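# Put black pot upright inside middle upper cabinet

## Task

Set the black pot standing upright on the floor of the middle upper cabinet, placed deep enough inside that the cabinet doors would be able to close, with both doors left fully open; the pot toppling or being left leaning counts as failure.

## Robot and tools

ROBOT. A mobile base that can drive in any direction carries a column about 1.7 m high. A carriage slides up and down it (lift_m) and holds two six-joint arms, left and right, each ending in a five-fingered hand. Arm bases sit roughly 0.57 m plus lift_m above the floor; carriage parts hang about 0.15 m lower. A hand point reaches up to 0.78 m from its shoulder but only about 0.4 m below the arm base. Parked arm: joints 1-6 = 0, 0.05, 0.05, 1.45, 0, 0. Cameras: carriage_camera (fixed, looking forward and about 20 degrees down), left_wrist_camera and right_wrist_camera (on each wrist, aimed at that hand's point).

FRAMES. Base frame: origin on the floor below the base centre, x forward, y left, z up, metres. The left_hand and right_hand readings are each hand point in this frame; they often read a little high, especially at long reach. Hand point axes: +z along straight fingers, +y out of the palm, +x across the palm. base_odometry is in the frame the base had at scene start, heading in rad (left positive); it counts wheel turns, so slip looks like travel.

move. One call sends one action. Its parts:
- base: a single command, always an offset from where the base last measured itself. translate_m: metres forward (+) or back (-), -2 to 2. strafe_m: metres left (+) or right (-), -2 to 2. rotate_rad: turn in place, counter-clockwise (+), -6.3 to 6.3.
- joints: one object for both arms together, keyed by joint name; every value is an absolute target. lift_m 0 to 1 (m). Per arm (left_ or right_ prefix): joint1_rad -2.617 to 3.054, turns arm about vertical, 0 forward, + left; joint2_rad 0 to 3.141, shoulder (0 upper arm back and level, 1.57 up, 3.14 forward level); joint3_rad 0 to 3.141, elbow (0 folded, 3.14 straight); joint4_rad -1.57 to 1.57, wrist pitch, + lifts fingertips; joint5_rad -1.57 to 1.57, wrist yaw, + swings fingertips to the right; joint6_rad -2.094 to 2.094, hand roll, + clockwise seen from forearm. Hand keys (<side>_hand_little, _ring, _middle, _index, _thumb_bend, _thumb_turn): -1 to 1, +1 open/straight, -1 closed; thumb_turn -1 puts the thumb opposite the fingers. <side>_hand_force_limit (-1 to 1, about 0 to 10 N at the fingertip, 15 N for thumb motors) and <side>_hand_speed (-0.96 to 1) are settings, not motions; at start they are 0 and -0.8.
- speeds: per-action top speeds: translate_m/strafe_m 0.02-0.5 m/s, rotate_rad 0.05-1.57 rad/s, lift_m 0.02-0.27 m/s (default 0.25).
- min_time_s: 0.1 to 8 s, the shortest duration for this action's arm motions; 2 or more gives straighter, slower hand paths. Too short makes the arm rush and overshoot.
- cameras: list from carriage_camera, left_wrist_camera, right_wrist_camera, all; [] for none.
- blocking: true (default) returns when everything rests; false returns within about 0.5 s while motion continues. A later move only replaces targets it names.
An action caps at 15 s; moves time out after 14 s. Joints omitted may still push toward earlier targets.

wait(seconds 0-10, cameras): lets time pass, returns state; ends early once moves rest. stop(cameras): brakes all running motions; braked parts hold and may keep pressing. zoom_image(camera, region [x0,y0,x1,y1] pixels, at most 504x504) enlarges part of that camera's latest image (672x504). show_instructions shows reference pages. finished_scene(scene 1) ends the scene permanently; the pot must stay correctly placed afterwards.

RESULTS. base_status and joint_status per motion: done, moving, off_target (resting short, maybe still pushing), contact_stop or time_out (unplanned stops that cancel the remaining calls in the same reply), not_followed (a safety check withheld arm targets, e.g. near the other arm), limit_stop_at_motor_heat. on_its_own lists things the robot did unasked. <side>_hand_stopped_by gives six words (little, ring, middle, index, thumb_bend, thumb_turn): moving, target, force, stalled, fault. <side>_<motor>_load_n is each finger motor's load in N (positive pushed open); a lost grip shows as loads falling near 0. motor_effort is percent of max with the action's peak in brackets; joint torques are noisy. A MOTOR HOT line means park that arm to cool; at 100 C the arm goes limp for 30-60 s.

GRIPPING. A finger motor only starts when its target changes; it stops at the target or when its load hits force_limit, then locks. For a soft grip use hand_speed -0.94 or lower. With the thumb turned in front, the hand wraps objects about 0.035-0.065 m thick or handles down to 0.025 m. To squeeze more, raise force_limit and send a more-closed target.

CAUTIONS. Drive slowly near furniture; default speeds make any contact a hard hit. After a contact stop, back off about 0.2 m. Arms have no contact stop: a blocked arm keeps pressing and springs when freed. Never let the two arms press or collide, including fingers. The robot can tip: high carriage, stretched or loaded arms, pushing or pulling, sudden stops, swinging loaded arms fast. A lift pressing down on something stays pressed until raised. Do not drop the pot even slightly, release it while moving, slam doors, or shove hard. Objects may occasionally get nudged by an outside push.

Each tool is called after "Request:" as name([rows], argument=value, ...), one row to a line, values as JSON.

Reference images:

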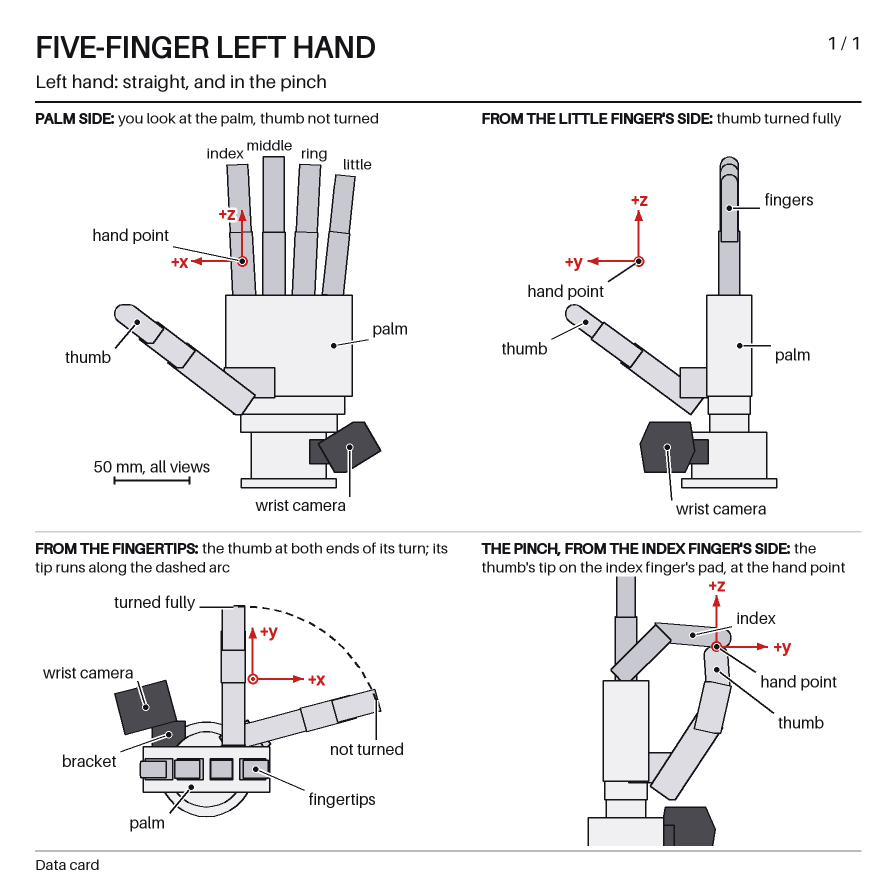

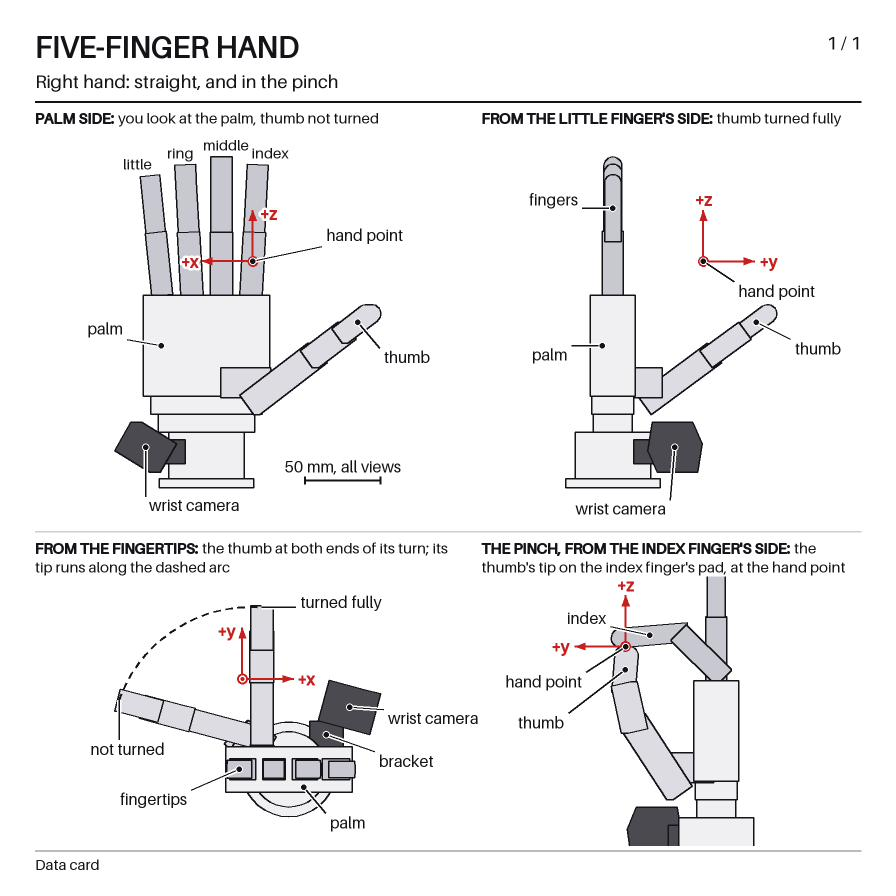

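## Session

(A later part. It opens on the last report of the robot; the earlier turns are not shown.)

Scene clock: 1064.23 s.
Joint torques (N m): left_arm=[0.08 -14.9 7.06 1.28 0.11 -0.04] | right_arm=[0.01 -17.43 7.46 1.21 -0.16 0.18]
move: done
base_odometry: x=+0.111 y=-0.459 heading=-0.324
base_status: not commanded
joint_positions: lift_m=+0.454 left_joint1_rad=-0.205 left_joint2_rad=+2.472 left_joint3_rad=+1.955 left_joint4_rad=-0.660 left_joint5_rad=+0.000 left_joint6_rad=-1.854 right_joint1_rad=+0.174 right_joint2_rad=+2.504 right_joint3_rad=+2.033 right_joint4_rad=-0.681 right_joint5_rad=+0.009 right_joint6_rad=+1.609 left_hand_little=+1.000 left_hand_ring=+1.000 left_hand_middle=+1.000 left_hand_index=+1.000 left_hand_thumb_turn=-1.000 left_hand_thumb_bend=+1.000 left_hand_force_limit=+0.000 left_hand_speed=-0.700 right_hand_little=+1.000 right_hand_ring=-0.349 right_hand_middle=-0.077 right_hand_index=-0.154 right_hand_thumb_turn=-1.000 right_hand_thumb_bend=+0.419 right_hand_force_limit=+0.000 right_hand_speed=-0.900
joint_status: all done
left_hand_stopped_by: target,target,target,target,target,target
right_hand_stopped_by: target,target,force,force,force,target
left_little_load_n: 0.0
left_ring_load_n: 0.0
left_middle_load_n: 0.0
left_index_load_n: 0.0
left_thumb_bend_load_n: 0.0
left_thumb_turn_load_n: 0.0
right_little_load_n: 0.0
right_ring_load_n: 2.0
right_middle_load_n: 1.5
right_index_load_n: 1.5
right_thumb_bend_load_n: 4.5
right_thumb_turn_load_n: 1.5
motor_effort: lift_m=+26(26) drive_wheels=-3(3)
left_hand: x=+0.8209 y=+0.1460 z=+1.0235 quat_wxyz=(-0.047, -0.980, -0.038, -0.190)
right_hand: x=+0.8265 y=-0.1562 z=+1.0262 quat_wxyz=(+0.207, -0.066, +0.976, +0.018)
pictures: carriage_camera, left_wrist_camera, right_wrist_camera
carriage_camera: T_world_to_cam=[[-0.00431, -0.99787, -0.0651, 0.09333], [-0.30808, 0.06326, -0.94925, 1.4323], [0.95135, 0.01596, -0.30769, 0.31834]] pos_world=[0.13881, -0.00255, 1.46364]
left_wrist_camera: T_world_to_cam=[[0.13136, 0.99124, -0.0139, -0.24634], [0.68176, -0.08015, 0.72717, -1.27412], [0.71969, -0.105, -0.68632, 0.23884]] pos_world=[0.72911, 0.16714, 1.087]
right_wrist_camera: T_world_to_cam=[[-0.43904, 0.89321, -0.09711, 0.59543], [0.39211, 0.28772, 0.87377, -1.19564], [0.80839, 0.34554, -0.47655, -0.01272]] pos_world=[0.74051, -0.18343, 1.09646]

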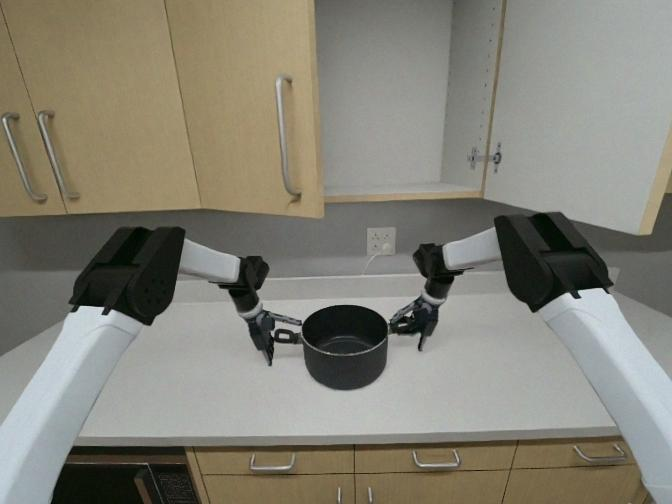

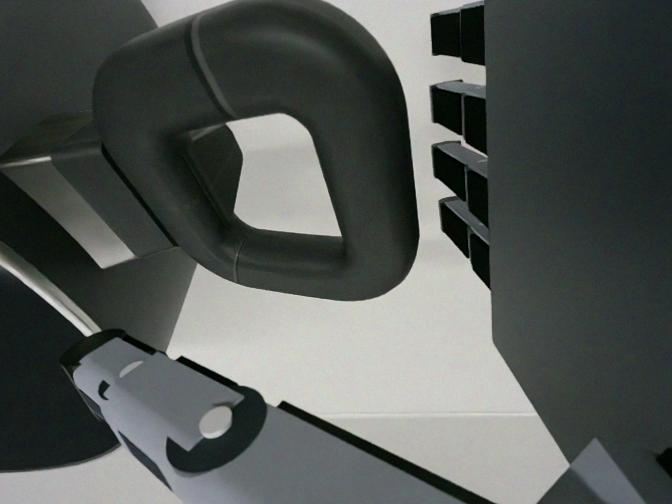

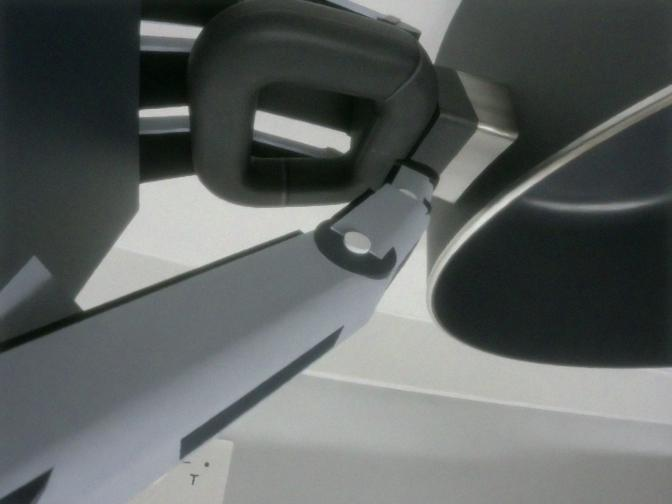

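Request:
move(joints={"right_hand_speed": -0.7, "right_hand_thumb_bend": 1, "right_hand_index": 1, "right_hand_middle": 1, "right_hand_ring": 1})

Request:
move(joints={"lift_m": 0.468}, speeds={"lift_m": 0.04}, cameras=["all"])

Request:
zoom_image(camera="carriage_camera", region=[210, 200, 450, 420])

Scene clock: 1113.90 s.
Joint torques (N m): left_arm=[0.08 -14.91 7.1 1.29 0.11 -0.05] | right_arm=[0.23 -17.43 7.5 1.13 -0.16 0.11]
move: done
base_odometry: x=+0.111 y=-0.459 heading=-0.324
base_status: not commanded
joint_positions: lift_m=+0.454 left_joint1_rad=-0.205 left_joint2_rad=+2.472 left_joint3_rad=+1.955 left_joint4_rad=-0.661 left_joint5_rad=+0.000 left_joint6_rad=-1.854 right_joint1_rad=+0.172 right_joint2_rad=+2.504 right_joint3_rad=+2.033 right_joint4_rad=-0.670 right_joint5_rad=+0.010 right_joint6_rad=+1.614 left_hand_little=+1.000 left_hand_ring=+1.000 left_hand_middle=+1.000 left_hand_index=+1.000 left_hand_thumb_turn=-1.000 left_hand_thumb_bend=+1.000 left_hand_force_limit=+0.000 left_hand_speed=-0.700 right_hand_little=+1.000 right_hand_ring=+1.000 right_hand_middle=+1.000 right_hand_index=+1.000 right_hand_thumb_turn=-1.000 right_hand_thumb_bend=+1.000 right_hand_force_limit=+0.000 right_hand_speed=-0.700
joint_status: all done
left_hand_stopped_by: target,target,target,target,target,target
right_hand_stopped_by: target,target,target,target,target,target
left_little_load_n: 0.0
left_ring_load_n: 0.0
left_middle_load_n: 0.0
left_index_load_n: 0.0
left_thumb_bend_load_n: 0.0
left_thumb_turn_load_n: -0.5
right_little_load_n: 0.0
right_ring_load_n: 0.0
right_middle_load_n: 0.0
right_index_load_n: 0.0
right_thumb_bend_load_n: 0.0
right_thumb_turn_load_n: 0.0
motor_effort: lift_m=+26(26) drive_wheels=+3(3)
left_hand: x=+0.8207 y=+0.1460 z=+1.0234 quat_wxyz=(-0.047, -0.980, -0.038, -0.189)
right_hand: x=+0.8298 y=-0.1575 z=+1.0279 quat_wxyz=(+0.213, -0.062, +0.975, +0.018)
pictures: none

Scene clock: 1114.57 s.
Joint torques (N m): left_arm=[0.06 -14.79 7.09 1.35 0.11 -0.04] | right_arm=[0.18 -17.35 7.53 1.11 -0.16 0.11]
move: done
base_odometry: x=+0.111 y=-0.459 heading=-0.324
base_status: not commanded
joint_positions: lift_m=+0.468 left_joint1_rad=-0.205 left_joint2_rad=+2.472 left_joint3_rad=+1.955 left_joint4_rad=-0.666 left_joint5_rad=+0.000 left_joint6_rad=-1.854 right_joint1_rad=+0.172 right_joint2_rad=+2.503 right_joint3_rad=+2.033 right_joint4_rad=-0.667 right_joint5_rad=+0.010 right_joint6_rad=+1.614 left_hand_little=+1.000 left_hand_ring=+1.000 left_hand_middle=+1.000 left_hand_index=+1.000 left_hand_thumb_turn=-1.000 left_hand_thumb_bend=+1.000 left_hand_force_limit=+0.000 left_hand_speed=-0.700 right_hand_little=+1.000 right_hand_ring=+1.000 right_hand_middle=+1.000 right_hand_index=+1.000 right_hand_thumb_turn=-1.000 right_hand_thumb_bend=+1.000 right_hand_force_limit=+0.000 right_hand_speed=-0.700
joint_status: all done
left_hand_stopped_by: target,target,target,target,target,target
right_hand_stopped_by: target,target,target,target,target,target
left_little_load_n: 0.0
left_ring_load_n: 0.0
left_middle_load_n: 0.0
left_index_load_n: 0.0
left_thumb_bend_load_n: -0.5
left_thumb_turn_load_n: 0.0
right_little_load_n: 0.0
right_ring_load_n: 0.0
right_middle_load_n: 0.0
right_index_load_n: 0.0
right_thumb_bend_load_n: 0.0
right_thumb_turn_load_n: 0.0
motor_effort: lift_m=+31(36) drive_wheels=+3(4)
left_hand: x=+0.8195 y=+0.1463 z=+1.0361 quat_wxyz=(-0.047, -0.981, -0.038, -0.187)
right_hand: x=+0.8305 y=-0.1573 z=+1.0420 quat_wxyz=(+0.214, -0.062, +0.975, +0.018)
pictures: carriage_camera, left_wrist_camera, right_wrist_camera
carriage_camera: T_world_to_cam=[[-0.00431, -0.99787, -0.0651, 0.0942], [-0.30808, 0.06326, -0.94925, 1.44502], [0.95135, 0.01596, -0.30769, 0.32246]] pos_world=[0.13881, -0.00255, 1.47704]
left_wrist_camera: T_world_to_cam=[[0.13123, 0.99126, -0.01342, -0.24666], [0.68608, -0.08104, 0.72299, -1.28134], [0.71559, -0.10408, -0.69072, 0.25627]] pos_world=[0.72809, 0.16734, 1.1001]
right_wrist_camera: T_world_to_cam=[[-0.43066, 0.89701, -0.09952, 0.59588], [0.38205, 0.28109, 0.88035, -1.21022], [0.81766, 0.34111, -0.46376, -0.02985]] pos_world=[0.7434, -0.18414, 1.11087]

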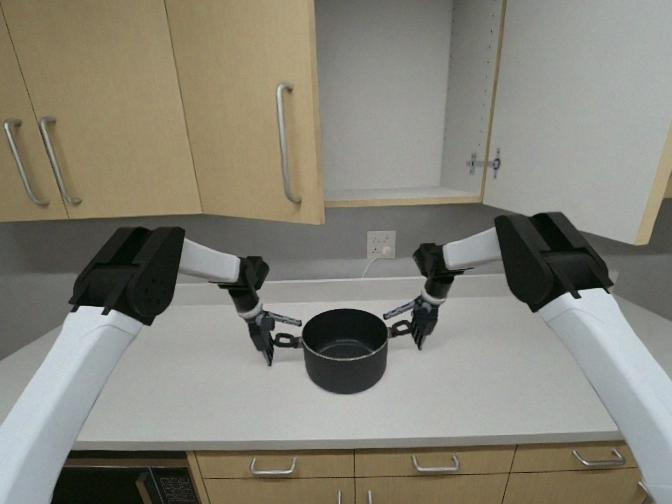

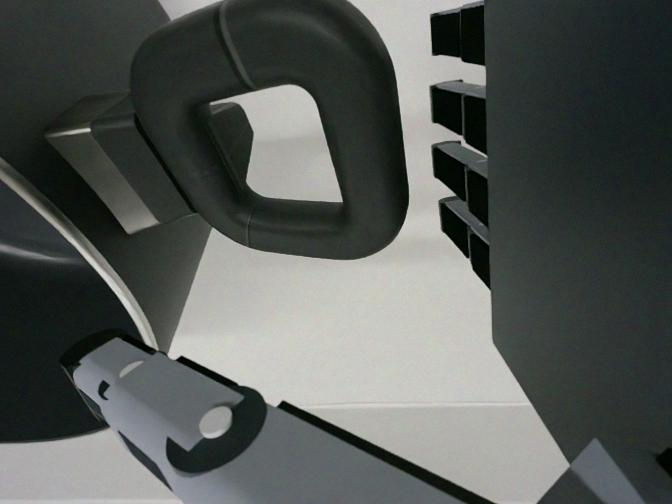

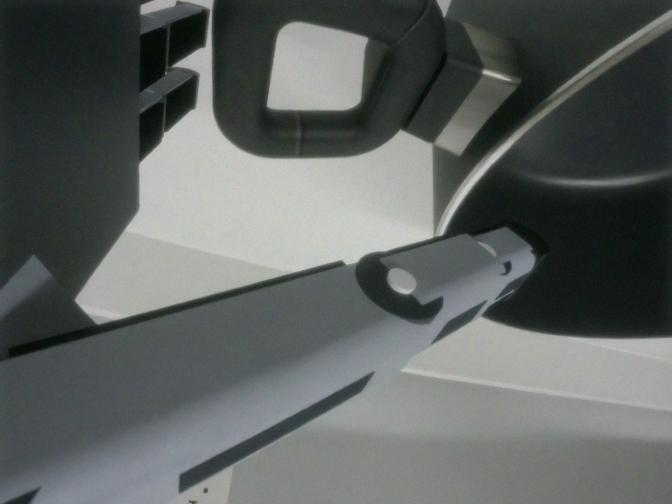

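Scaled by 2.100 from the camera's image (finer frame: 960x720).

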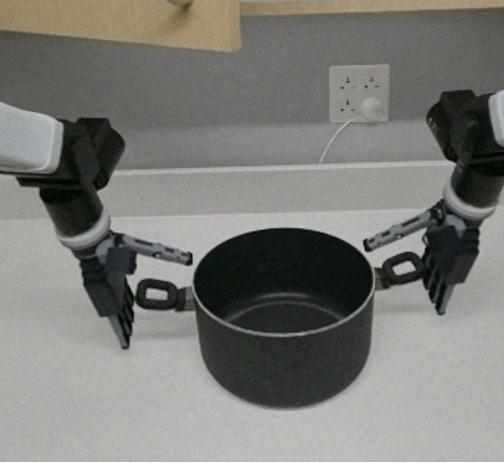

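Request:
move(base={"translate_m": -0.02}, speeds={"translate_m": 0.05}, joints={"left_joint2_rad": 2.355, "left_joint3_rad": 1.79, "left_joint4_rad": -0.585, "right_joint1_rad": 0.156, "right_joint2_rad": 2.545, "right_joint3_rad": 2.12, "right_joint4_rad": -0.69}, min_time_s=2, cameras=["all"])

Request:
zoom_image(camera="carriage_camera", region=[210, 200, 450, 420])

Scene clock: 1138.77 s.
Joint torques (N m): left_arm=[0.1 -16.43 5.14 1.41 0.11 -0.04] | right_arm=[-0.73 -13.83 8.24 0.95 -0.15 0.12]
move: done
MOTOR HOT: joint 2 (shoulder) of the left arm now reports 75 °C; the controller stops that arm at 100 °C. To cool a motor, set the load down, stop pushing, or move to a pose that needs little force.
base_odometry: x=+0.092 y=-0.452 heading=-0.324
base_status: done
joint_positions: lift_m=+0.468 left_joint1_rad=-0.205 left_joint2_rad=+2.410 left_joint3_rad=+1.794 left_joint4_rad=-0.601 left_joint5_rad=+0.000 left_joint6_rad=-1.854 right_joint1_rad=+0.162 right_joint2_rad=+2.525 right_joint3_rad=+2.095 right_joint4_rad=-0.672 right_joint5_rad=+0.010 right_joint6_rad=+1.614 left_hand_little=+1.000 left_hand_ring=+1.000 left_hand_middle=+1.000 left_hand_index=+1.000 left_hand_thumb_turn=-1.000 left_hand_thumb_bend=+1.000 left_hand_force_limit=+0.000 left_hand_speed=-0.700 right_hand_little=+1.000 right_hand_ring=+1.000 right_hand_middle=+1.000 right_hand_index=+1.000 right_hand_thumb_turn=-1.000 right_hand_thumb_bend=+1.000 right_hand_force_limit=+0.000 right_hand_speed=-0.700
joint_status: all done
left_hand_stopped_by: target,target,target,target,target,target
right_hand_stopped_by: target,target,target,target,target,target
left_little_load_n: 0.0
left_ring_load_n: 0.0
left_middle_load_n: 0.0
left_index_load_n: 0.5
left_thumb_bend_load_n: 0.0
left_thumb_turn_load_n: 0.0
right_little_load_n: 0.0
right_ring_load_n: 0.0
right_middle_load_n: 0.0
right_index_load_n: 0.0
right_thumb_bend_load_n: 0.0
right_thumb_turn_load_n: 0.0
motor_effort: lift_m=+31(32) drive_wheels=+1(11)
left_hand: x=+0.7939 y=+0.1516 z=+1.0206 quat_wxyz=(-0.043, -0.984, -0.038, -0.171)
right_hand: x=+0.8451 y=-0.1608 z=+1.0520 quat_wxyz=(+0.231, -0.057, +0.971, +0.019)
pictures: carriage_camera, left_wrist_camera, right_wrist_camera
carriage_camera: T_world_to_cam=[[-0.00431, -0.99787, -0.0651, 0.0942], [-0.30808, 0.06326, -0.94925, 1.44502], [0.95135, 0.01596, -0.30769, 0.32246]] pos_world=[0.13881, -0.00255, 1.47704]
left_wrist_camera: T_world_to_cam=[[0.13081, 0.99135, -0.01097, -0.25101], [0.70896, -0.08581, 0.70001, -1.24614], [0.69301, -0.09935, -0.71405, 0.30548]] pos_world=[0.7046, 0.17226, 1.08769]
right_wrist_camera: T_world_to_cam=[[-0.41872, 0.90163, -0.10834, 0.60623], [0.35495, 0.2723, 0.89435, -1.21684], [0.83587, 0.33603, -0.43405, -0.08329]] pos_world=[0.75538, -0.18726, 1.11781]

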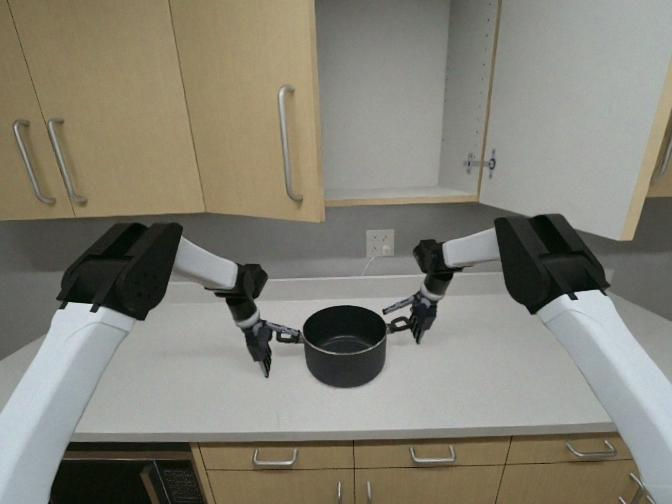

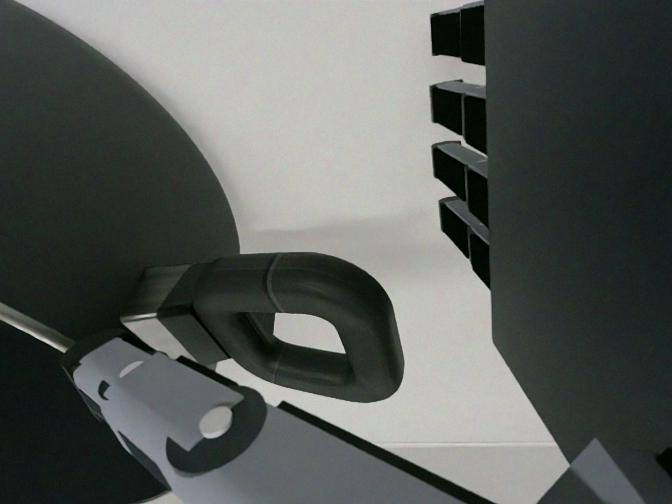

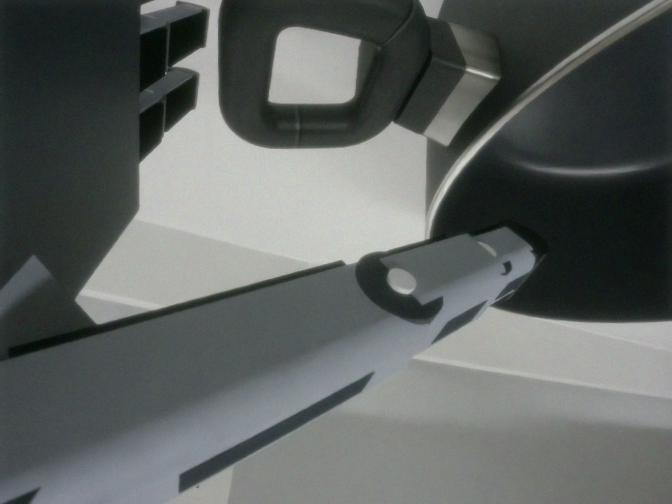

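Scaled by 2.100 from the camera's image (finer frame: 960x720).

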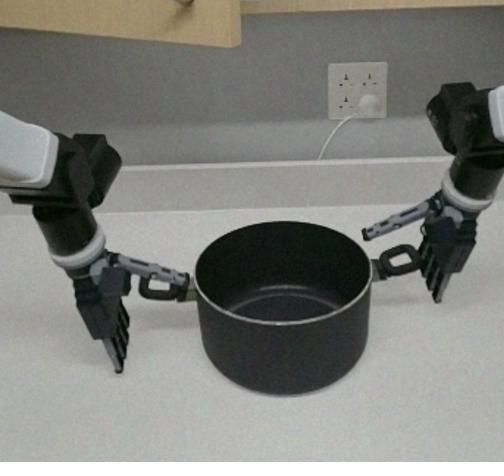

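Request:
move(joints={"lift_m": 0.60}, speeds={"lift_m": 0.1})

Request:
move(base={"translate_m": -0.35}, speeds={"translate_m": 0.3})

Request:
move(joints={"left_joint1_rad": -0.1, "left_joint2_rad": 0.9, "left_joint3_rad": 0.6, "left_joint4_rad": 0.3, "right_joint1_rad": 0.1, "right_joint2_rad": 0.9, "right_joint3_rad": 0.6, "right_joint4_rad": 0.3}, min_time_s=2.5, cameras=["carriage_camera"])

Request:
zoom_image(camera="carriage_camera", region=[210, 180, 450, 400])

Scene clock: 1180.53 s.
Joint torques (N m): left_arm=[0.16 -15.35 5.71 1.35 0.11 -0.05] | right_arm=[-0.72 -14.79 7.56 0.99 -0.15 0.11]
move: done
MOTOR HOT: still on. Joint 2 (shoulder) of the left arm now reports 84 °C.
base_odometry: x=+0.092 y=-0.452 heading=-0.324
base_status: not commanded
joint_positions: lift_m=+0.600 left_joint1_rad=-0.205 left_joint2_rad=+2.397 left_joint3_rad=+1.788 left_joint4_rad=-0.594 left_joint5_rad=+0.000 left_joint6_rad=-1.854 right_joint1_rad=+0.162 right_joint2_rad=+2.537 right_joint3_rad=+2.103 right_joint4_rad=-0.680 right_joint5_rad=+0.009 right_joint6_rad=+1.614 left_hand_little=+1.000 left_hand_ring=+1.000 left_hand_middle=+1.000 left_hand_index=+1.000 left_hand_thumb_turn=-1.000 left_hand_thumb_bend=+1.000 left_hand_force_limit=+0.000 left_hand_speed=-0.700 right_hand_little=+1.000 right_hand_ring=+1.000 right_hand_middle=+1.000 right_hand_index=+1.000 right_hand_thumb_turn=-1.000 right_hand_thumb_bend=+1.000 right_hand_force_limit=+0.000 right_hand_speed=-0.700
joint_status: all done
left_hand_stopped_by: target,target,target,target,target,target
right_hand_stopped_by: target,target,target,target,target,target
left_little_load_n: 0.0
left_ring_load_n: 0.0
left_middle_load_n: 0.0
left_index_load_n: 0.0
left_thumb_bend_load_n: 0.0
left_thumb_turn_load_n: 0.0
right_little_load_n: 0.0
right_ring_load_n: 0.0
right_middle_load_n: 0.0
right_index_load_n: 0.0
right_thumb_bend_load_n: 0.0
right_thumb_turn_load_n: 0.0
motor_effort: lift_m=+31(37) drive_wheels=+0(1)
left_hand: x=+0.7953 y=+0.1513 z=+1.1586 quat_wxyz=(-0.044, -0.982, -0.038, -0.177)
right_hand: x=+0.8444 y=-0.1608 z=+1.1797 quat_wxyz=(+0.226, -0.057, +0.972, +0.019)
pictures: none

Scene clock: 1183.30 s.
Joint torques (N m): left_arm=[0.1 -15.41 5.65 1.37 0.11 -0.04] | right_arm=[-0.58 -14.83 7.6 1 -0.13 0.11]
move: done
MOTOR HOT: still on. Joint 2 (shoulder) of the left arm now reports 83 °C.
base_odometry: x=-0.240 y=-0.341 heading=-0.323
base_status: done
joint_positions: lift_m=+0.600 left_joint1_rad=-0.205 left_joint2_rad=+2.397 left_joint3_rad=+1.788 left_joint4_rad=-0.592 left_joint5_rad=+0.000 left_joint6_rad=-1.854 right_joint1_rad=+0.161 right_joint2_rad=+2.537 right_joint3_rad=+2.103 right_joint4_rad=-0.683 right_joint5_rad=+0.007 right_joint6_rad=+1.614 left_hand_little=+1.000 left_hand_ring=+1.000 left_hand_middle=+1.000 left_hand_index=+1.000 left_hand_thumb_turn=-1.000 left_hand_thumb_bend=+1.000 left_hand_force_limit=+0.000 left_hand_speed=-0.700 right_hand_little=+1.000 right_hand_ring=+1.000 right_hand_middle=+1.000 right_hand_index=+1.000 right_hand_thumb_turn=-1.000 right_hand_thumb_bend=+1.000 right_hand_force_limit=+0.000 right_hand_speed=-0.700
joint_status: not commanded
left_hand_stopped_by: target,target,target,target,target,target
right_hand_stopped_by: target,target,target,target,target,target
left_little_load_n: 0.0
left_ring_load_n: 0.0
left_middle_load_n: 0.0
left_index_load_n: 0.0
left_thumb_bend_load_n: 0.0
left_thumb_turn_load_n: 0.0
right_little_load_n: 0.0
right_ring_load_n: 0.0
right_middle_load_n: 0.0
right_index_load_n: 0.0
right_thumb_bend_load_n: 0.0
right_thumb_turn_load_n: -0.5
motor_effort: lift_m=+30(31) drive_wheels=-2(17)
left_hand: x=+0.7958 y=+0.1512 z=+1.1589 quat_wxyz=(-0.045, -0.982, -0.038, -0.179)
right_hand: x=+0.8439 y=-0.1614 z=+1.1794 quat_wxyz=(+0.225, -0.056, +0.973, +0.020)
pictures: none

Scene clock: 1186.13 s.
Joint torques (N m): left_arm=[0.73 -3.32 6.31 2.94 0.08 -0.07] | right_arm=[-0.75 -2.86 6.32 2.09 -0.1 0.13]
move: done
MOTOR HOT: still on. Joint 2 (shoulder) of the left arm now reports 81 °C.
base_odometry: x=-0.240 y=-0.341 heading=-0.324
base_status: not commanded
joint_positions: lift_m=+0.600 left_joint1_rad=-0.106 left_joint2_rad=+0.913 left_joint3_rad=+0.605 left_joint4_rad=+0.276 left_joint5_rad=+0.000 left_joint6_rad=-1.854 right_joint1_rad=+0.107 right_joint2_rad=+0.909 right_joint3_rad=+0.611 right_joint4_rad=+0.284 right_joint5_rad=+0.007 right_joint6_rad=+1.614 left_hand_little=+1.000 left_hand_ring=+1.000 left_hand_middle=+1.000 left_hand_index=+1.000 left_hand_thumb_turn=-1.000 left_hand_thumb_bend=+1.000 left_hand_force_limit=+0.000 left_hand_speed=-0.700 right_hand_little=+1.000 right_hand_ring=+1.000 right_hand_middle=+1.000 right_hand_index=+1.000 right_hand_thumb_turn=-1.000 right_hand_thumb_bend=+1.000 right_hand_force_limit=+0.000 right_hand_speed=-0.700
joint_status: all done
left_hand_stopped_by: target,target,target,target,target,target
right_hand_stopped_by: target,target,target,target,target,target
left_little_load_n: 0.0
left_ring_load_n: 0.0
left_middle_load_n: 0.0
left_index_load_n: 0.0
left_thumb_bend_load_n: 0.0
left_thumb_turn_load_n: 0.0
right_little_load_n: 0.0
right_ring_load_n: 0.0
right_middle_load_n: -0.5
right_index_load_n: 0.0
right_thumb_bend_load_n: 0.0
right_thumb_turn_load_n: 0.0
motor_effort: lift_m=+30(31) drive_wheels=-1(2)
left_hand: x=+0.6009 y=+0.2304 z=+1.5336 quat_wxyz=(-0.135, -0.716, -0.063, -0.683)
right_hand: x=+0.5989 y=-0.2220 z=+1.5272 quat_wxyz=(+0.700, -0.020, +0.712, +0.050)
carriage_camera: T_world_to_cam=[[-0.00431, -0.99787, -0.0651, 0.1028], [-0.30808, 0.06326, -0.94925, 1.57041], [0.95135, 0.01596, -0.30769, 0.36311]] pos_world=[0.13881, -0.00255, 1.60914]

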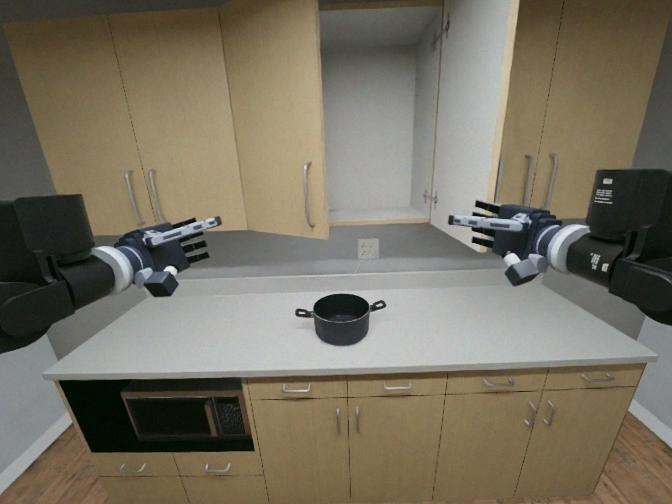

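Scaled by 2.100 from the camera's image (finer frame: 960x720).

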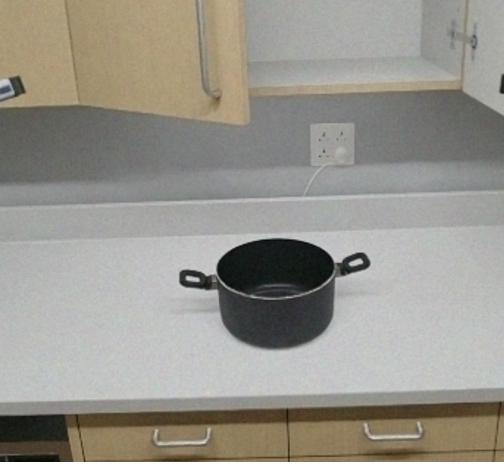

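Request:
move(joints={"lift_m": 0.75, "left_joint1_rad": 0.0, "left_joint2_rad": 0.05, "left_joint3_rad": 0.05, "left_joint4_rad": 1.45, "right_joint1_rad": 0.45, "right_joint2_rad": 2.29, "right_joint3_rad": 1.18, "right_joint4_rad": 1.11, "right_joint5_rad": -0.55, "right_joint6_rad": 1.57}, min_time_s=3, cameras=["carriage_camera"])

Scene clock: 1387.73 s.
Joint torques (N m): left_arm=[0.73 2.36 4.46 0.08 0.05 -0.04] | right_arm=[0.4 -11.18 6.86 1.95 -0.15 -0.01]
move: done
MOTOR HOT: cleared for the motors of the left arm.
base_odometry: x=-0.240 y=-0.341 heading=-0.324
base_status: not commanded
joint_positions: lift_m=+0.750 left_joint1_rad=-0.006 left_joint2_rad=+0.056 left_joint3_rad=+0.054 left_joint4_rad=+1.440 left_joint5_rad=+0.000 left_joint6_rad=-1.854 right_joint1_rad=+0.444 right_joint2_rad=+2.274 right_joint3_rad=+1.158 right_joint4_rad=+1.095 right_joint5_rad=-0.539 right_joint6_rad=+1.578 left_hand_little=+1.000 left_hand_ring=+1.000 left_hand_middle=+1.000 left_hand_index=+1.000 left_hand_thumb_turn=-1.000 left_hand_thumb_bend=+1.000 left_hand_force_limit=+0.000 left_hand_speed=-0.700 right_hand_little=+1.000 right_hand_ring=+1.000 right_hand_middle=+1.000 right_hand_index=+1.000 right_hand_thumb_turn=-1.000 right_hand_thumb_bend=+1.000 right_hand_force_limit=+0.000 right_hand_speed=-0.700
joint_status: all done
left_hand_stopped_by: target,target,target,target,target,target
right_hand_stopped_by: target,target,target,target,target,target
left_little_load_n: 0.0
left_ring_load_n: 0.0
left_middle_load_n: 0.0
left_index_load_n: 0.0
left_thumb_bend_load_n: 0.0
left_thumb_turn_load_n: 0.0
right_little_load_n: 0.0
right_ring_load_n: 0.0
right_middle_load_n: 0.0
right_index_load_n: 0.0
right_thumb_bend_load_n: 0.0
right_thumb_turn_load_n: 0.0
motor_effort: lift_m=+30(39) drive_wheels=+1(1)
left_hand: x=+0.2194 y=+0.2703 z=+1.8005 quat_wxyz=(-0.144, -0.066, -0.009, -0.987)
right_hand: x=+0.6720 y=+0.0585 z=+1.4884 quat_wxyz=(+0.615, -0.331, +0.632, +0.336)
carriage_camera: T_world_to_cam=[[-0.00431, -0.99787, -0.0651, 0.11257], [-0.30808, 0.06326, -0.94925, 1.7128], [0.95135, 0.01596, -0.30769, 0.40926]] pos_world=[0.13881, -0.00255, 1.75914]

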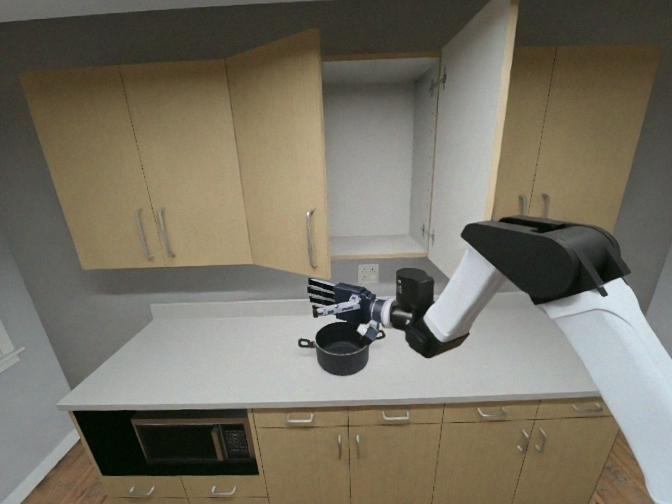

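Request:
move(base={"strafe_m": -0.1}, speeds={"strafe_m": 0.2})

Request:
move(base={"translate_m": 0.4}, speeds={"translate_m": 0.15}, cameras=["carriage_camera", "right_wrist_camera"])

Scene clock: 1402.33 s.
Joint torques (N m): left_arm=[0.59 2.36 4.42 0.02 0.05 -0.04] | right_arm=[0.27 -11.17 6.87 1.9 -0.11 -0.01]
move: done
base_odometry: x=-0.272 y=-0.435 heading=-0.324
base_status: done
joint_positions: lift_m=+0.750 left_joint1_rad=-0.004 left_joint2_rad=+0.056 left_joint3_rad=+0.054 left_joint4_rad=+1.443 left_joint5_rad=+0.000 left_joint6_rad=-1.854 right_joint1_rad=+0.445 right_joint2_rad=+2.274 right_joint3_rad=+1.158 right_joint4_rad=+1.098 right_joint5_rad=-0.543 right_joint6_rad=+1.578 left_hand_little=+1.000 left_hand_ring=+1.000 left_hand_middle=+1.000 left_hand_index=+1.000 left_hand_thumb_turn=-1.000 left_hand_thumb_bend=+1.000 left_hand_force_limit=+0.000 left_hand_speed=-0.700 right_hand_little=+1.000 right_hand_ring=+1.000 right_hand_middle=+1.000 right_hand_index=+1.000 right_hand_thumb_turn=-1.000 right_hand_thumb_bend=+1.000 right_hand_force_limit=+0.000 right_hand_speed=-0.700
joint_status: not commanded
left_hand_stopped_by: target,target,target,target,target,target
right_hand_stopped_by: target,target,target,target,target,target
left_little_load_n: 0.0
left_ring_load_n: 0.0
left_middle_load_n: 0.0
left_index_load_n: 0.0
left_thumb_bend_load_n: 0.0
left_thumb_turn_load_n: 0.0
right_little_load_n: 0.0
right_ring_load_n: 0.0
right_middle_load_n: 0.0
right_index_load_n: 0.0
right_thumb_bend_load_n: 0.0
right_thumb_turn_load_n: -0.5
motor_effort: lift_m=+30(31) drive_wheels=+2(10)
left_hand: x=+0.2185 y=+0.2703 z=+1.8004 quat_wxyz=(-0.143, -0.064, -0.009, -0.988)
right_hand: x=+0.6704 y=+0.0596 z=+1.4891 quat_wxyz=(+0.615, -0.333, +0.630, +0.338)
pictures: none

Scene clock: 1406.00 s.
Joint torques (N m): left_arm=[0.58 2.37 4.41 -0.09 0.05 -0.04] | right_arm=[0.13 -11.3 6.78 1.89 -0.11 -0.01]
move: done
base_odometry: x=+0.107 y=-0.563 heading=-0.325
base_status: done
joint_positions: lift_m=+0.750 left_joint1_rad=-0.004 left_joint2_rad=+0.055 left_joint3_rad=+0.054 left_joint4_rad=+1.451 left_joint5_rad=+0.000 left_joint6_rad=-1.854 right_joint1_rad=+0.446 right_joint2_rad=+2.275 right_joint3_rad=+1.159 right_joint4_rad=+1.102 right_joint5_rad=-0.543 right_joint6_rad=+1.578 left_hand_little=+1.000 left_hand_ring=+1.000 left_hand_middle=+1.000 left_hand_index=+1.000 left_hand_thumb_turn=-1.000 left_hand_thumb_bend=+1.000 left_hand_force_limit=+0.000 left_hand_speed=-0.700 right_hand_little=+1.000 right_hand_ring=+1.000 right_hand_middle=+1.000 right_hand_index=+1.000 right_hand_thumb_turn=-1.000 right_hand_thumb_bend=+1.000 right_hand_force_limit=+0.000 right_hand_speed=-0.700
joint_status: not commanded
left_hand_stopped_by: target,target,target,target,target,target
right_hand_stopped_by: target,target,target,target,target,target
left_little_load_n: 0.0
left_ring_load_n: 0.0
left_middle_load_n: 0.0
left_index_load_n: 0.0
left_thumb_bend_load_n: 0.0
left_thumb_turn_load_n: 0.0
right_little_load_n: 0.0
right_ring_load_n: 0.0
right_middle_load_n: 0.0
right_index_load_n: 0.0
right_thumb_bend_load_n: 0.0
right_thumb_turn_load_n: -0.5
motor_effort: lift_m=+30(31) drive_wheels=+4(10)
left_hand: x=+0.2157 y=+0.2703 z=+1.8003 quat_wxyz=(-0.143, -0.059, -0.008, -0.988)
right_hand: x=+0.6701 y=+0.0600 z=+1.4898 quat_wxyz=(+0.616, -0.333, +0.629, +0.338)
carriage_camera: T_world_to_cam=[[-0.00431, -0.99787, -0.0651, 0.11257], [-0.30808, 0.06326, -0.94925, 1.7128], [0.95135, 0.01596, -0.30769, 0.40926]] pos_world=[0.13881, -0.00255, 1.75914]
right_wrist_camera: T_world_to_cam=[[-0.81284, 0.48998, -0.31499, 0.97799], [-0.52682, -0.38769, 0.75641, -0.7705], [0.24851, 0.78078, 0.57325, -0.95498]] pos_world=[0.62635, -0.03227, 1.43832]

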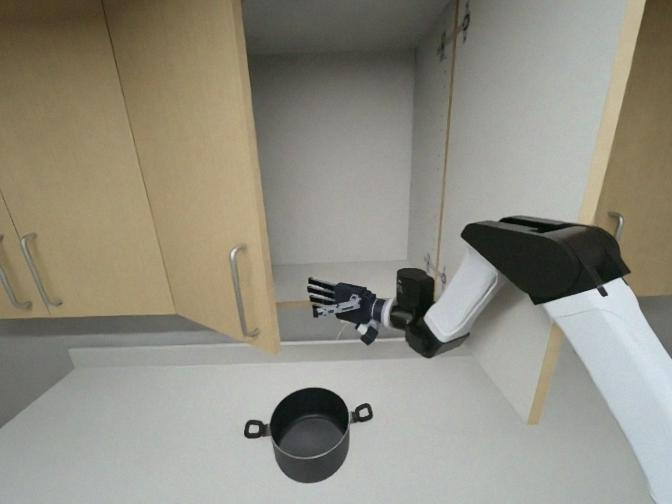

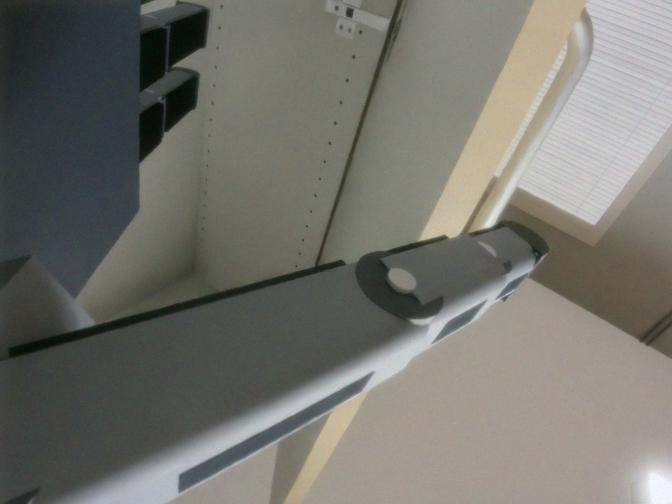

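Request:
move(base={"strafe_m": 0.1}, speeds={"strafe_m": 0.15})

Request:
move(base={"translate_m": -0.2}, speeds={"translate_m": 0.08}, cameras=["carriage_camera", "right_wrist_camera"])

Scene clock: 1419.63 s.
Joint torques (N m): left_arm=[0.46 2.52 4.41 -0.08 0.05 -0.04] | right_arm=[-0.05 -11.28 6.76 1.88 -0.1 0]
move: done
base_odometry: x=+0.139 y=-0.469 heading=-0.325
base_status: done
joint_positions: lift_m=+0.750 left_joint1_rad=-0.003 left_joint2_rad=+0.055 left_joint3_rad=+0.054 left_joint4_rad=+1.453 left_joint5_rad=+0.000 left_joint6_rad=-1.854 right_joint1_rad=+0.449 right_joint2_rad=+2.275 right_joint3_rad=+1.159 right_joint4_rad=+1.102 right_joint5_rad=-0.544 right_joint6_rad=+1.578 left_hand_little=+1.000 left_hand_ring=+1.000 left_hand_middle=+1.000 left_hand_index=+1.000 left_hand_thumb_turn=-1.000 left_hand_thumb_bend=+1.000 left_hand_force_limit=+0.000 left_hand_speed=-0.700 right_hand_little=+1.000 right_hand_ring=+1.000 right_hand_middle=+1.000 right_hand_index=+1.000 right_hand_thumb_turn=-1.000 right_hand_thumb_bend=+1.000 right_hand_force_limit=+0.000 right_hand_speed=-0.700
joint_status: not commanded
left_hand_stopped_by: target,target,target,target,target,target
right_hand_stopped_by: target,target,target,target,target,target
left_little_load_n: 0.0
left_ring_load_n: -0.5
left_middle_load_n: 0.0
left_index_load_n: 0.0
left_thumb_bend_load_n: 0.0
left_thumb_turn_load_n: 0.0
right_little_load_n: 0.0
right_ring_load_n: 0.0
right_middle_load_n: 0.0
right_index_load_n: 0.0
right_thumb_bend_load_n: 0.0
right_thumb_turn_load_n: 0.0
motor_effort: lift_m=+30(31) drive_wheels=+2(10)
left_hand: x=+0.2154 y=+0.2703 z=+1.8003 quat_wxyz=(-0.142, -0.059, -0.008, -0.988)
right_hand: x=+0.6689 y=+0.0612 z=+1.4898 quat_wxyz=(+0.615, -0.334, +0.628, +0.339)
pictures: none

Scene clock: 1422.87 s.
Joint torques (N m): left_arm=[0.51 2.54 4.49 -0.09 0.04 -0.03] | right_arm=[-0.08 -11.25 6.49 1.86 -0.11 0.04]
move: done
base_odometry: x=-0.050 y=-0.404 heading=-0.325
base_status: done
joint_positions: lift_m=+0.750 left_joint1_rad=-0.003 left_joint2_rad=+0.055 left_joint3_rad=+0.053 left_joint4_rad=+1.454 left_joint5_rad=+0.000 left_joint6_rad=-1.854 right_joint1_rad=+0.449 right_joint2_rad=+2.275 right_joint3_rad=+1.163 right_joint4_rad=+1.102 right_joint5_rad=-0.543 right_joint6_rad=+1.574 left_hand_little=+1.000 left_hand_ring=+1.000 left_hand_middle=+1.000 left_hand_index=+1.000 left_hand_thumb_turn=-1.000 left_hand_thumb_bend=+1.000 left_hand_force_limit=+0.000 left_hand_speed=-0.700 right_hand_little=+1.000 right_hand_ring=+1.000 right_hand_middle=+1.000 right_hand_index=+1.000 right_hand_thumb_turn=-1.000 right_hand_thumb_bend=+1.000 right_hand_force_limit=+0.000 right_hand_speed=-0.700
joint_status: not commanded
left_hand_stopped_by: target,target,target,target,target,target
right_hand_stopped_by: target,target,target,target,target,target
left_little_load_n: 0.0
left_ring_load_n: 0.0
left_middle_load_n: 0.0
left_index_load_n: 0.0
left_thumb_bend_load_n: 0.5
left_thumb_turn_load_n: 0.0
right_little_load_n: -0.5
right_ring_load_n: 0.0
right_middle_load_n: 0.0
right_index_load_n: 0.0
right_thumb_bend_load_n: 0.0
right_thumb_turn_load_n: 0.0
motor_effort: lift_m=+30(31) drive_wheels=+0(8)
left_hand: x=+0.2154 y=+0.2703 z=+1.8000 quat_wxyz=(-0.142, -0.059, -0.008, -0.988)
right_hand: x=+0.6696 y=+0.0614 z=+1.4910 quat_wxyz=(+0.618, -0.335, +0.626, +0.338)
carriage_camera: T_world_to_cam=[[-0.00431, -0.99787, -0.0651, 0.11257], [-0.30808, 0.06326, -0.94925, 1.7128], [0.95135, 0.01596, -0.30769, 0.40926]] pos_world=[0.13881, -0.00255, 1.75914]
right_wrist_camera: T_world_to_cam=[[-0.81178, 0.48797, -0.32077, 0.98527], [-0.53116, -0.38873, 0.75284, -0.76276], [0.24266, 0.78152, 0.57476, -0.9551]] pos_world=[0.62644, -0.03087, 1.43923]

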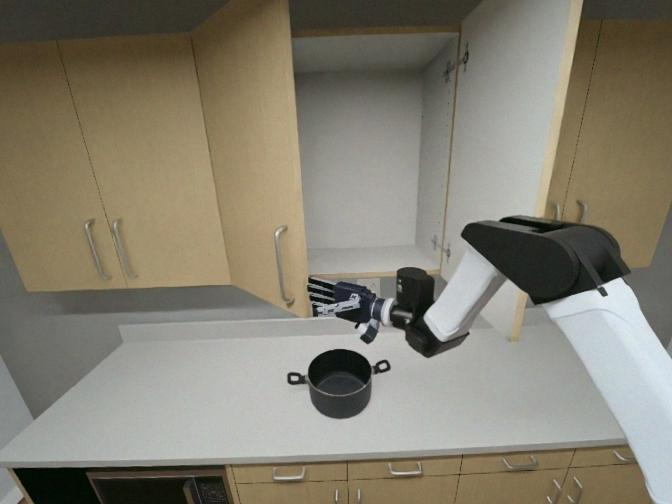

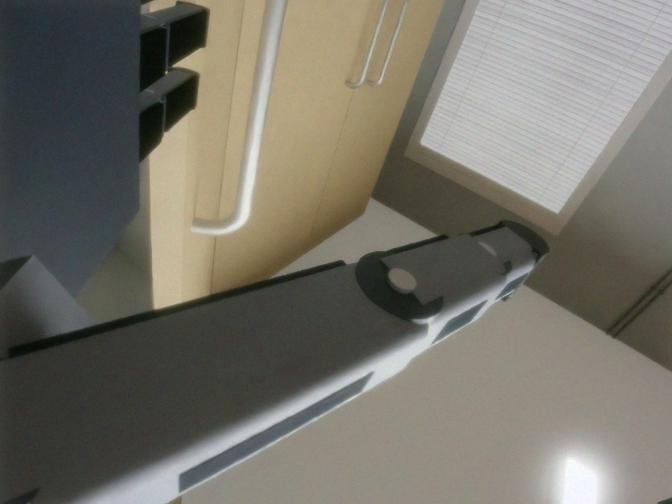

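Request:
move(base={"strafe_m": -0.05}, speeds={"strafe_m": 0.15})

Request:
move(base={"translate_m": 0.16}, speeds={"translate_m": 0.15})

Request:
move(base={"strafe_m": 0.12}, speeds={"strafe_m": 0.1}, cameras=["carriage_camera", "right_wrist_camera"])

Scene clock: 1451.70 s.
Joint torques (N m): left_arm=[0.51 2.54 4.51 -0.11 0.05 -0.04] | right_arm=[0.02 -11.26 6.52 1.88 -0.1 0.04]
move: done
base_odometry: x=-0.066 y=-0.452 heading=-0.325
base_status: done
joint_positions: lift_m=+0.750 left_joint1_rad=-0.003 left_joint2_rad=+0.055 left_joint3_rad=+0.053 left_joint4_rad=+1.454 left_joint5_rad=+0.000 left_joint6_rad=-1.854 right_joint1_rad=+0.448 right_joint2_rad=+2.275 right_joint3_rad=+1.163 right_joint4_rad=+1.102 right_joint5_rad=-0.545 right_joint6_rad=+1.574 left_hand_little=+1.000 left_hand_ring=+1.000 left_hand_middle=+1.000 left_hand_index=+1.000 left_hand_thumb_turn=-1.000 left_hand_thumb_bend=+1.000 left_hand_force_limit=+0.000 left_hand_speed=-0.700 right_hand_little=+1.000 right_hand_ring=+1.000 right_hand_middle=+1.000 right_hand_index=+1.000 right_hand_thumb_turn=-1.000 right_hand_thumb_bend=+1.000 right_hand_force_limit=+0.000 right_hand_speed=-0.700
joint_status: not commanded
left_hand_stopped_by: target,target,target,target,target,target
right_hand_stopped_by: target,target,target,target,target,target
left_little_load_n: 0.0
left_ring_load_n: 0.0
left_middle_load_n: 0.0
left_index_load_n: 0.0
left_thumb_bend_load_n: 0.0
left_thumb_turn_load_n: 0.0
right_little_load_n: 0.0
right_ring_load_n: 0.0
right_middle_load_n: 0.0
right_index_load_n: 0.0
right_thumb_bend_load_n: 0.0
right_thumb_turn_load_n: -0.5
motor_effort: lift_m=+31(31) drive_wheels=-2(9)
left_hand: x=+0.2155 y=+0.2703 z=+1.8000 quat_wxyz=(-0.142, -0.059, -0.008, -0.988)
right_hand: x=+0.6697 y=+0.0610 z=+1.4910 quat_wxyz=(+0.618, -0.335, +0.626, +0.338)
pictures: none

Scene clock: 1453.77 s.
Joint torques (N m): left_arm=[0.43 2.52 4.68 -0.1 0.04 -0.04] | right_arm=[-0.01 -11.43 6.52 1.88 -0.08 0.04]
move: done
base_odometry: x=+0.085 y=-0.503 heading=-0.326
base_status: done
joint_positions: lift_m=+0.750 left_joint1_rad=-0.003 left_joint2_rad=+0.055 left_joint3_rad=+0.053 left_joint4_rad=+1.452 left_joint5_rad=+0.000 left_joint6_rad=-1.854 right_joint1_rad=+0.448 right_joint2_rad=+2.277 right_joint3_rad=+1.163 right_joint4_rad=+1.104 right_joint5_rad=-0.546 right_joint6_rad=+1.574 left_hand_little=+1.000 left_hand_ring=+1.000 left_hand_middle=+1.000 left_hand_index=+1.000 left_hand_thumb_turn=-1.000 left_hand_thumb_bend=+1.000 left_hand_force_limit=+0.000 left_hand_speed=-0.700 right_hand_little=+1.000 right_hand_ring=+1.000 right_hand_middle=+1.000 right_hand_index=+1.000 right_hand_thumb_turn=-1.000 right_hand_thumb_bend=+1.000 right_hand_force_limit=+0.000 right_hand_speed=-0.700
joint_status: not commanded
left_hand_stopped_by: target,target,target,target,target,target
right_hand_stopped_by: target,target,target,target,target,target
left_little_load_n: 0.0
left_ring_load_n: 0.0
left_middle_load_n: 0.0
left_index_load_n: 0.0
left_thumb_bend_load_n: 0.0
left_thumb_turn_load_n: 0.0
right_little_load_n: 0.0
right_ring_load_n: 0.0
right_middle_load_n: 0.0
right_index_load_n: 0.0
right_thumb_bend_load_n: 0.0
right_thumb_turn_load_n: 0.0
motor_effort: lift_m=+30(31) drive_wheels=-4(10)
left_hand: x=+0.2160 y=+0.2703 z=+1.8000 quat_wxyz=(-0.142, -0.060, -0.008, -0.988)
right_hand: x=+0.6692 y=+0.0614 z=+1.4906 quat_wxyz=(+0.617, -0.336, +0.625, +0.338)
pictures: none

Scene clock: 1455.77 s.
Joint torques (N m): left_arm=[0.43 2.55 4.53 -0.12 0.05 -0.04] | right_arm=[0.49 -11.34 6.43 1.74 1.26 0.11]
move: done
base_odometry: x=+0.124 y=-0.390 heading=-0.326
base_status: done
joint_positions: lift_m=+0.750 left_joint1_rad=-0.002 left_joint2_rad=+0.055 left_joint3_rad=+0.053 left_joint4_rad=+1.452 left_joint5_rad=+0.000 left_joint6_rad=-1.854 right_joint1_rad=+0.444 right_joint2_rad=+2.277 right_joint3_rad=+1.163 right_joint4_rad=+1.108 right_joint5_rad=-0.680 right_joint6_rad=+1.567 left_hand_little=+1.000 left_hand_ring=+1.000 left_hand_middle=+1.000 left_hand_index=+1.000 left_hand_thumb_turn=-1.000 left_hand_thumb_bend=+1.000 left_hand_force_limit=+0.000 left_hand_speed=-0.700 right_hand_little=+1.000 right_hand_ring=+1.000 right_hand_middle=+1.000 right_hand_index=+1.000 right_hand_thumb_turn=-1.000 right_hand_thumb_bend=+1.000 right_hand_force_limit=+0.000 right_hand_speed=-0.700
joint_status: not commanded
left_hand_stopped_by: target,target,target,target,target,target
right_hand_stopped_by: target,target,target,target,target,target
left_little_load_n: 0.0
left_ring_load_n: 0.0
left_middle_load_n: 0.0
left_index_load_n: 0.0
left_thumb_bend_load_n: 0.0
left_thumb_turn_load_n: 0.0
right_little_load_n: 0.0
right_ring_load_n: 0.0
right_middle_load_n: 0.0
right_index_load_n: 0.0
right_thumb_bend_load_n: 1.0
right_thumb_turn_load_n: -1.0
motor_effort: lift_m=+30(31) drive_wheels=+3(10)
left_hand: x=+0.2160 y=+0.2703 z=+1.8000 quat_wxyz=(-0.142, -0.059, -0.008, -0.988)
right_hand: x=+0.6442 y=+0.0651 z=+1.4911 quat_wxyz=(+0.597, -0.377, +0.600, +0.376)
carriage_camera: T_world_to_cam=[[-0.00431, -0.99787, -0.0651, 0.11257], [-0.30808, 0.06326, -0.94925, 1.7128], [0.95135, 0.01596, -0.30769, 0.40926]] pos_world=[0.13881, -0.00255, 1.75914]
right_wrist_camera: T_world_to_cam=[[-0.8658, 0.37722, -0.32879, 1.01686], [-0.48249, -0.45513, 0.74837, -0.79529], [0.13265, 0.80658, 0.57605, -0.88453]] pos_world=[0.61401, -0.03209, 1.43904]

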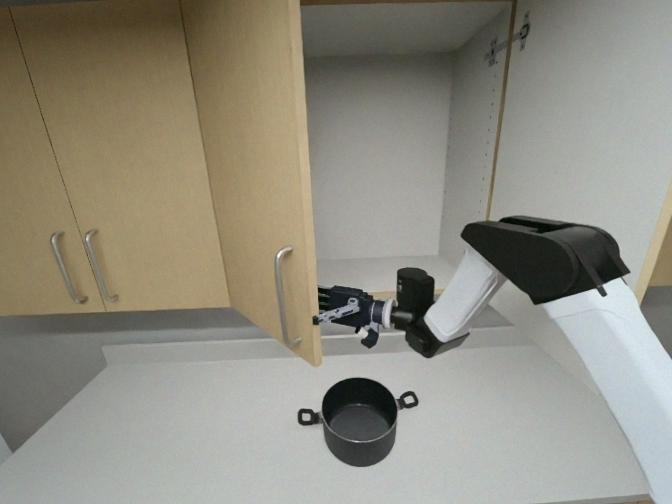

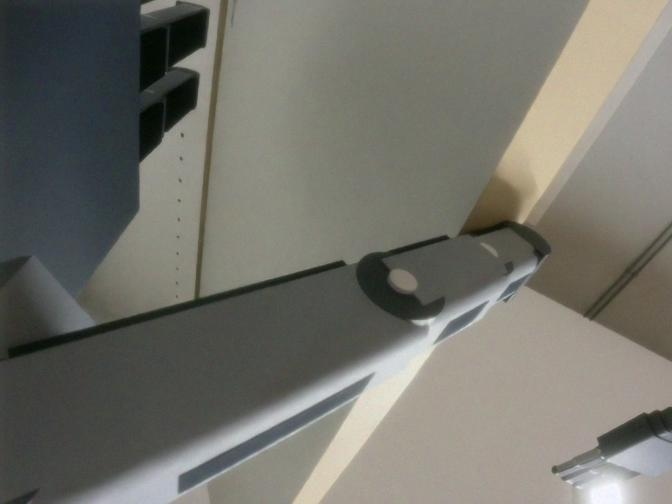

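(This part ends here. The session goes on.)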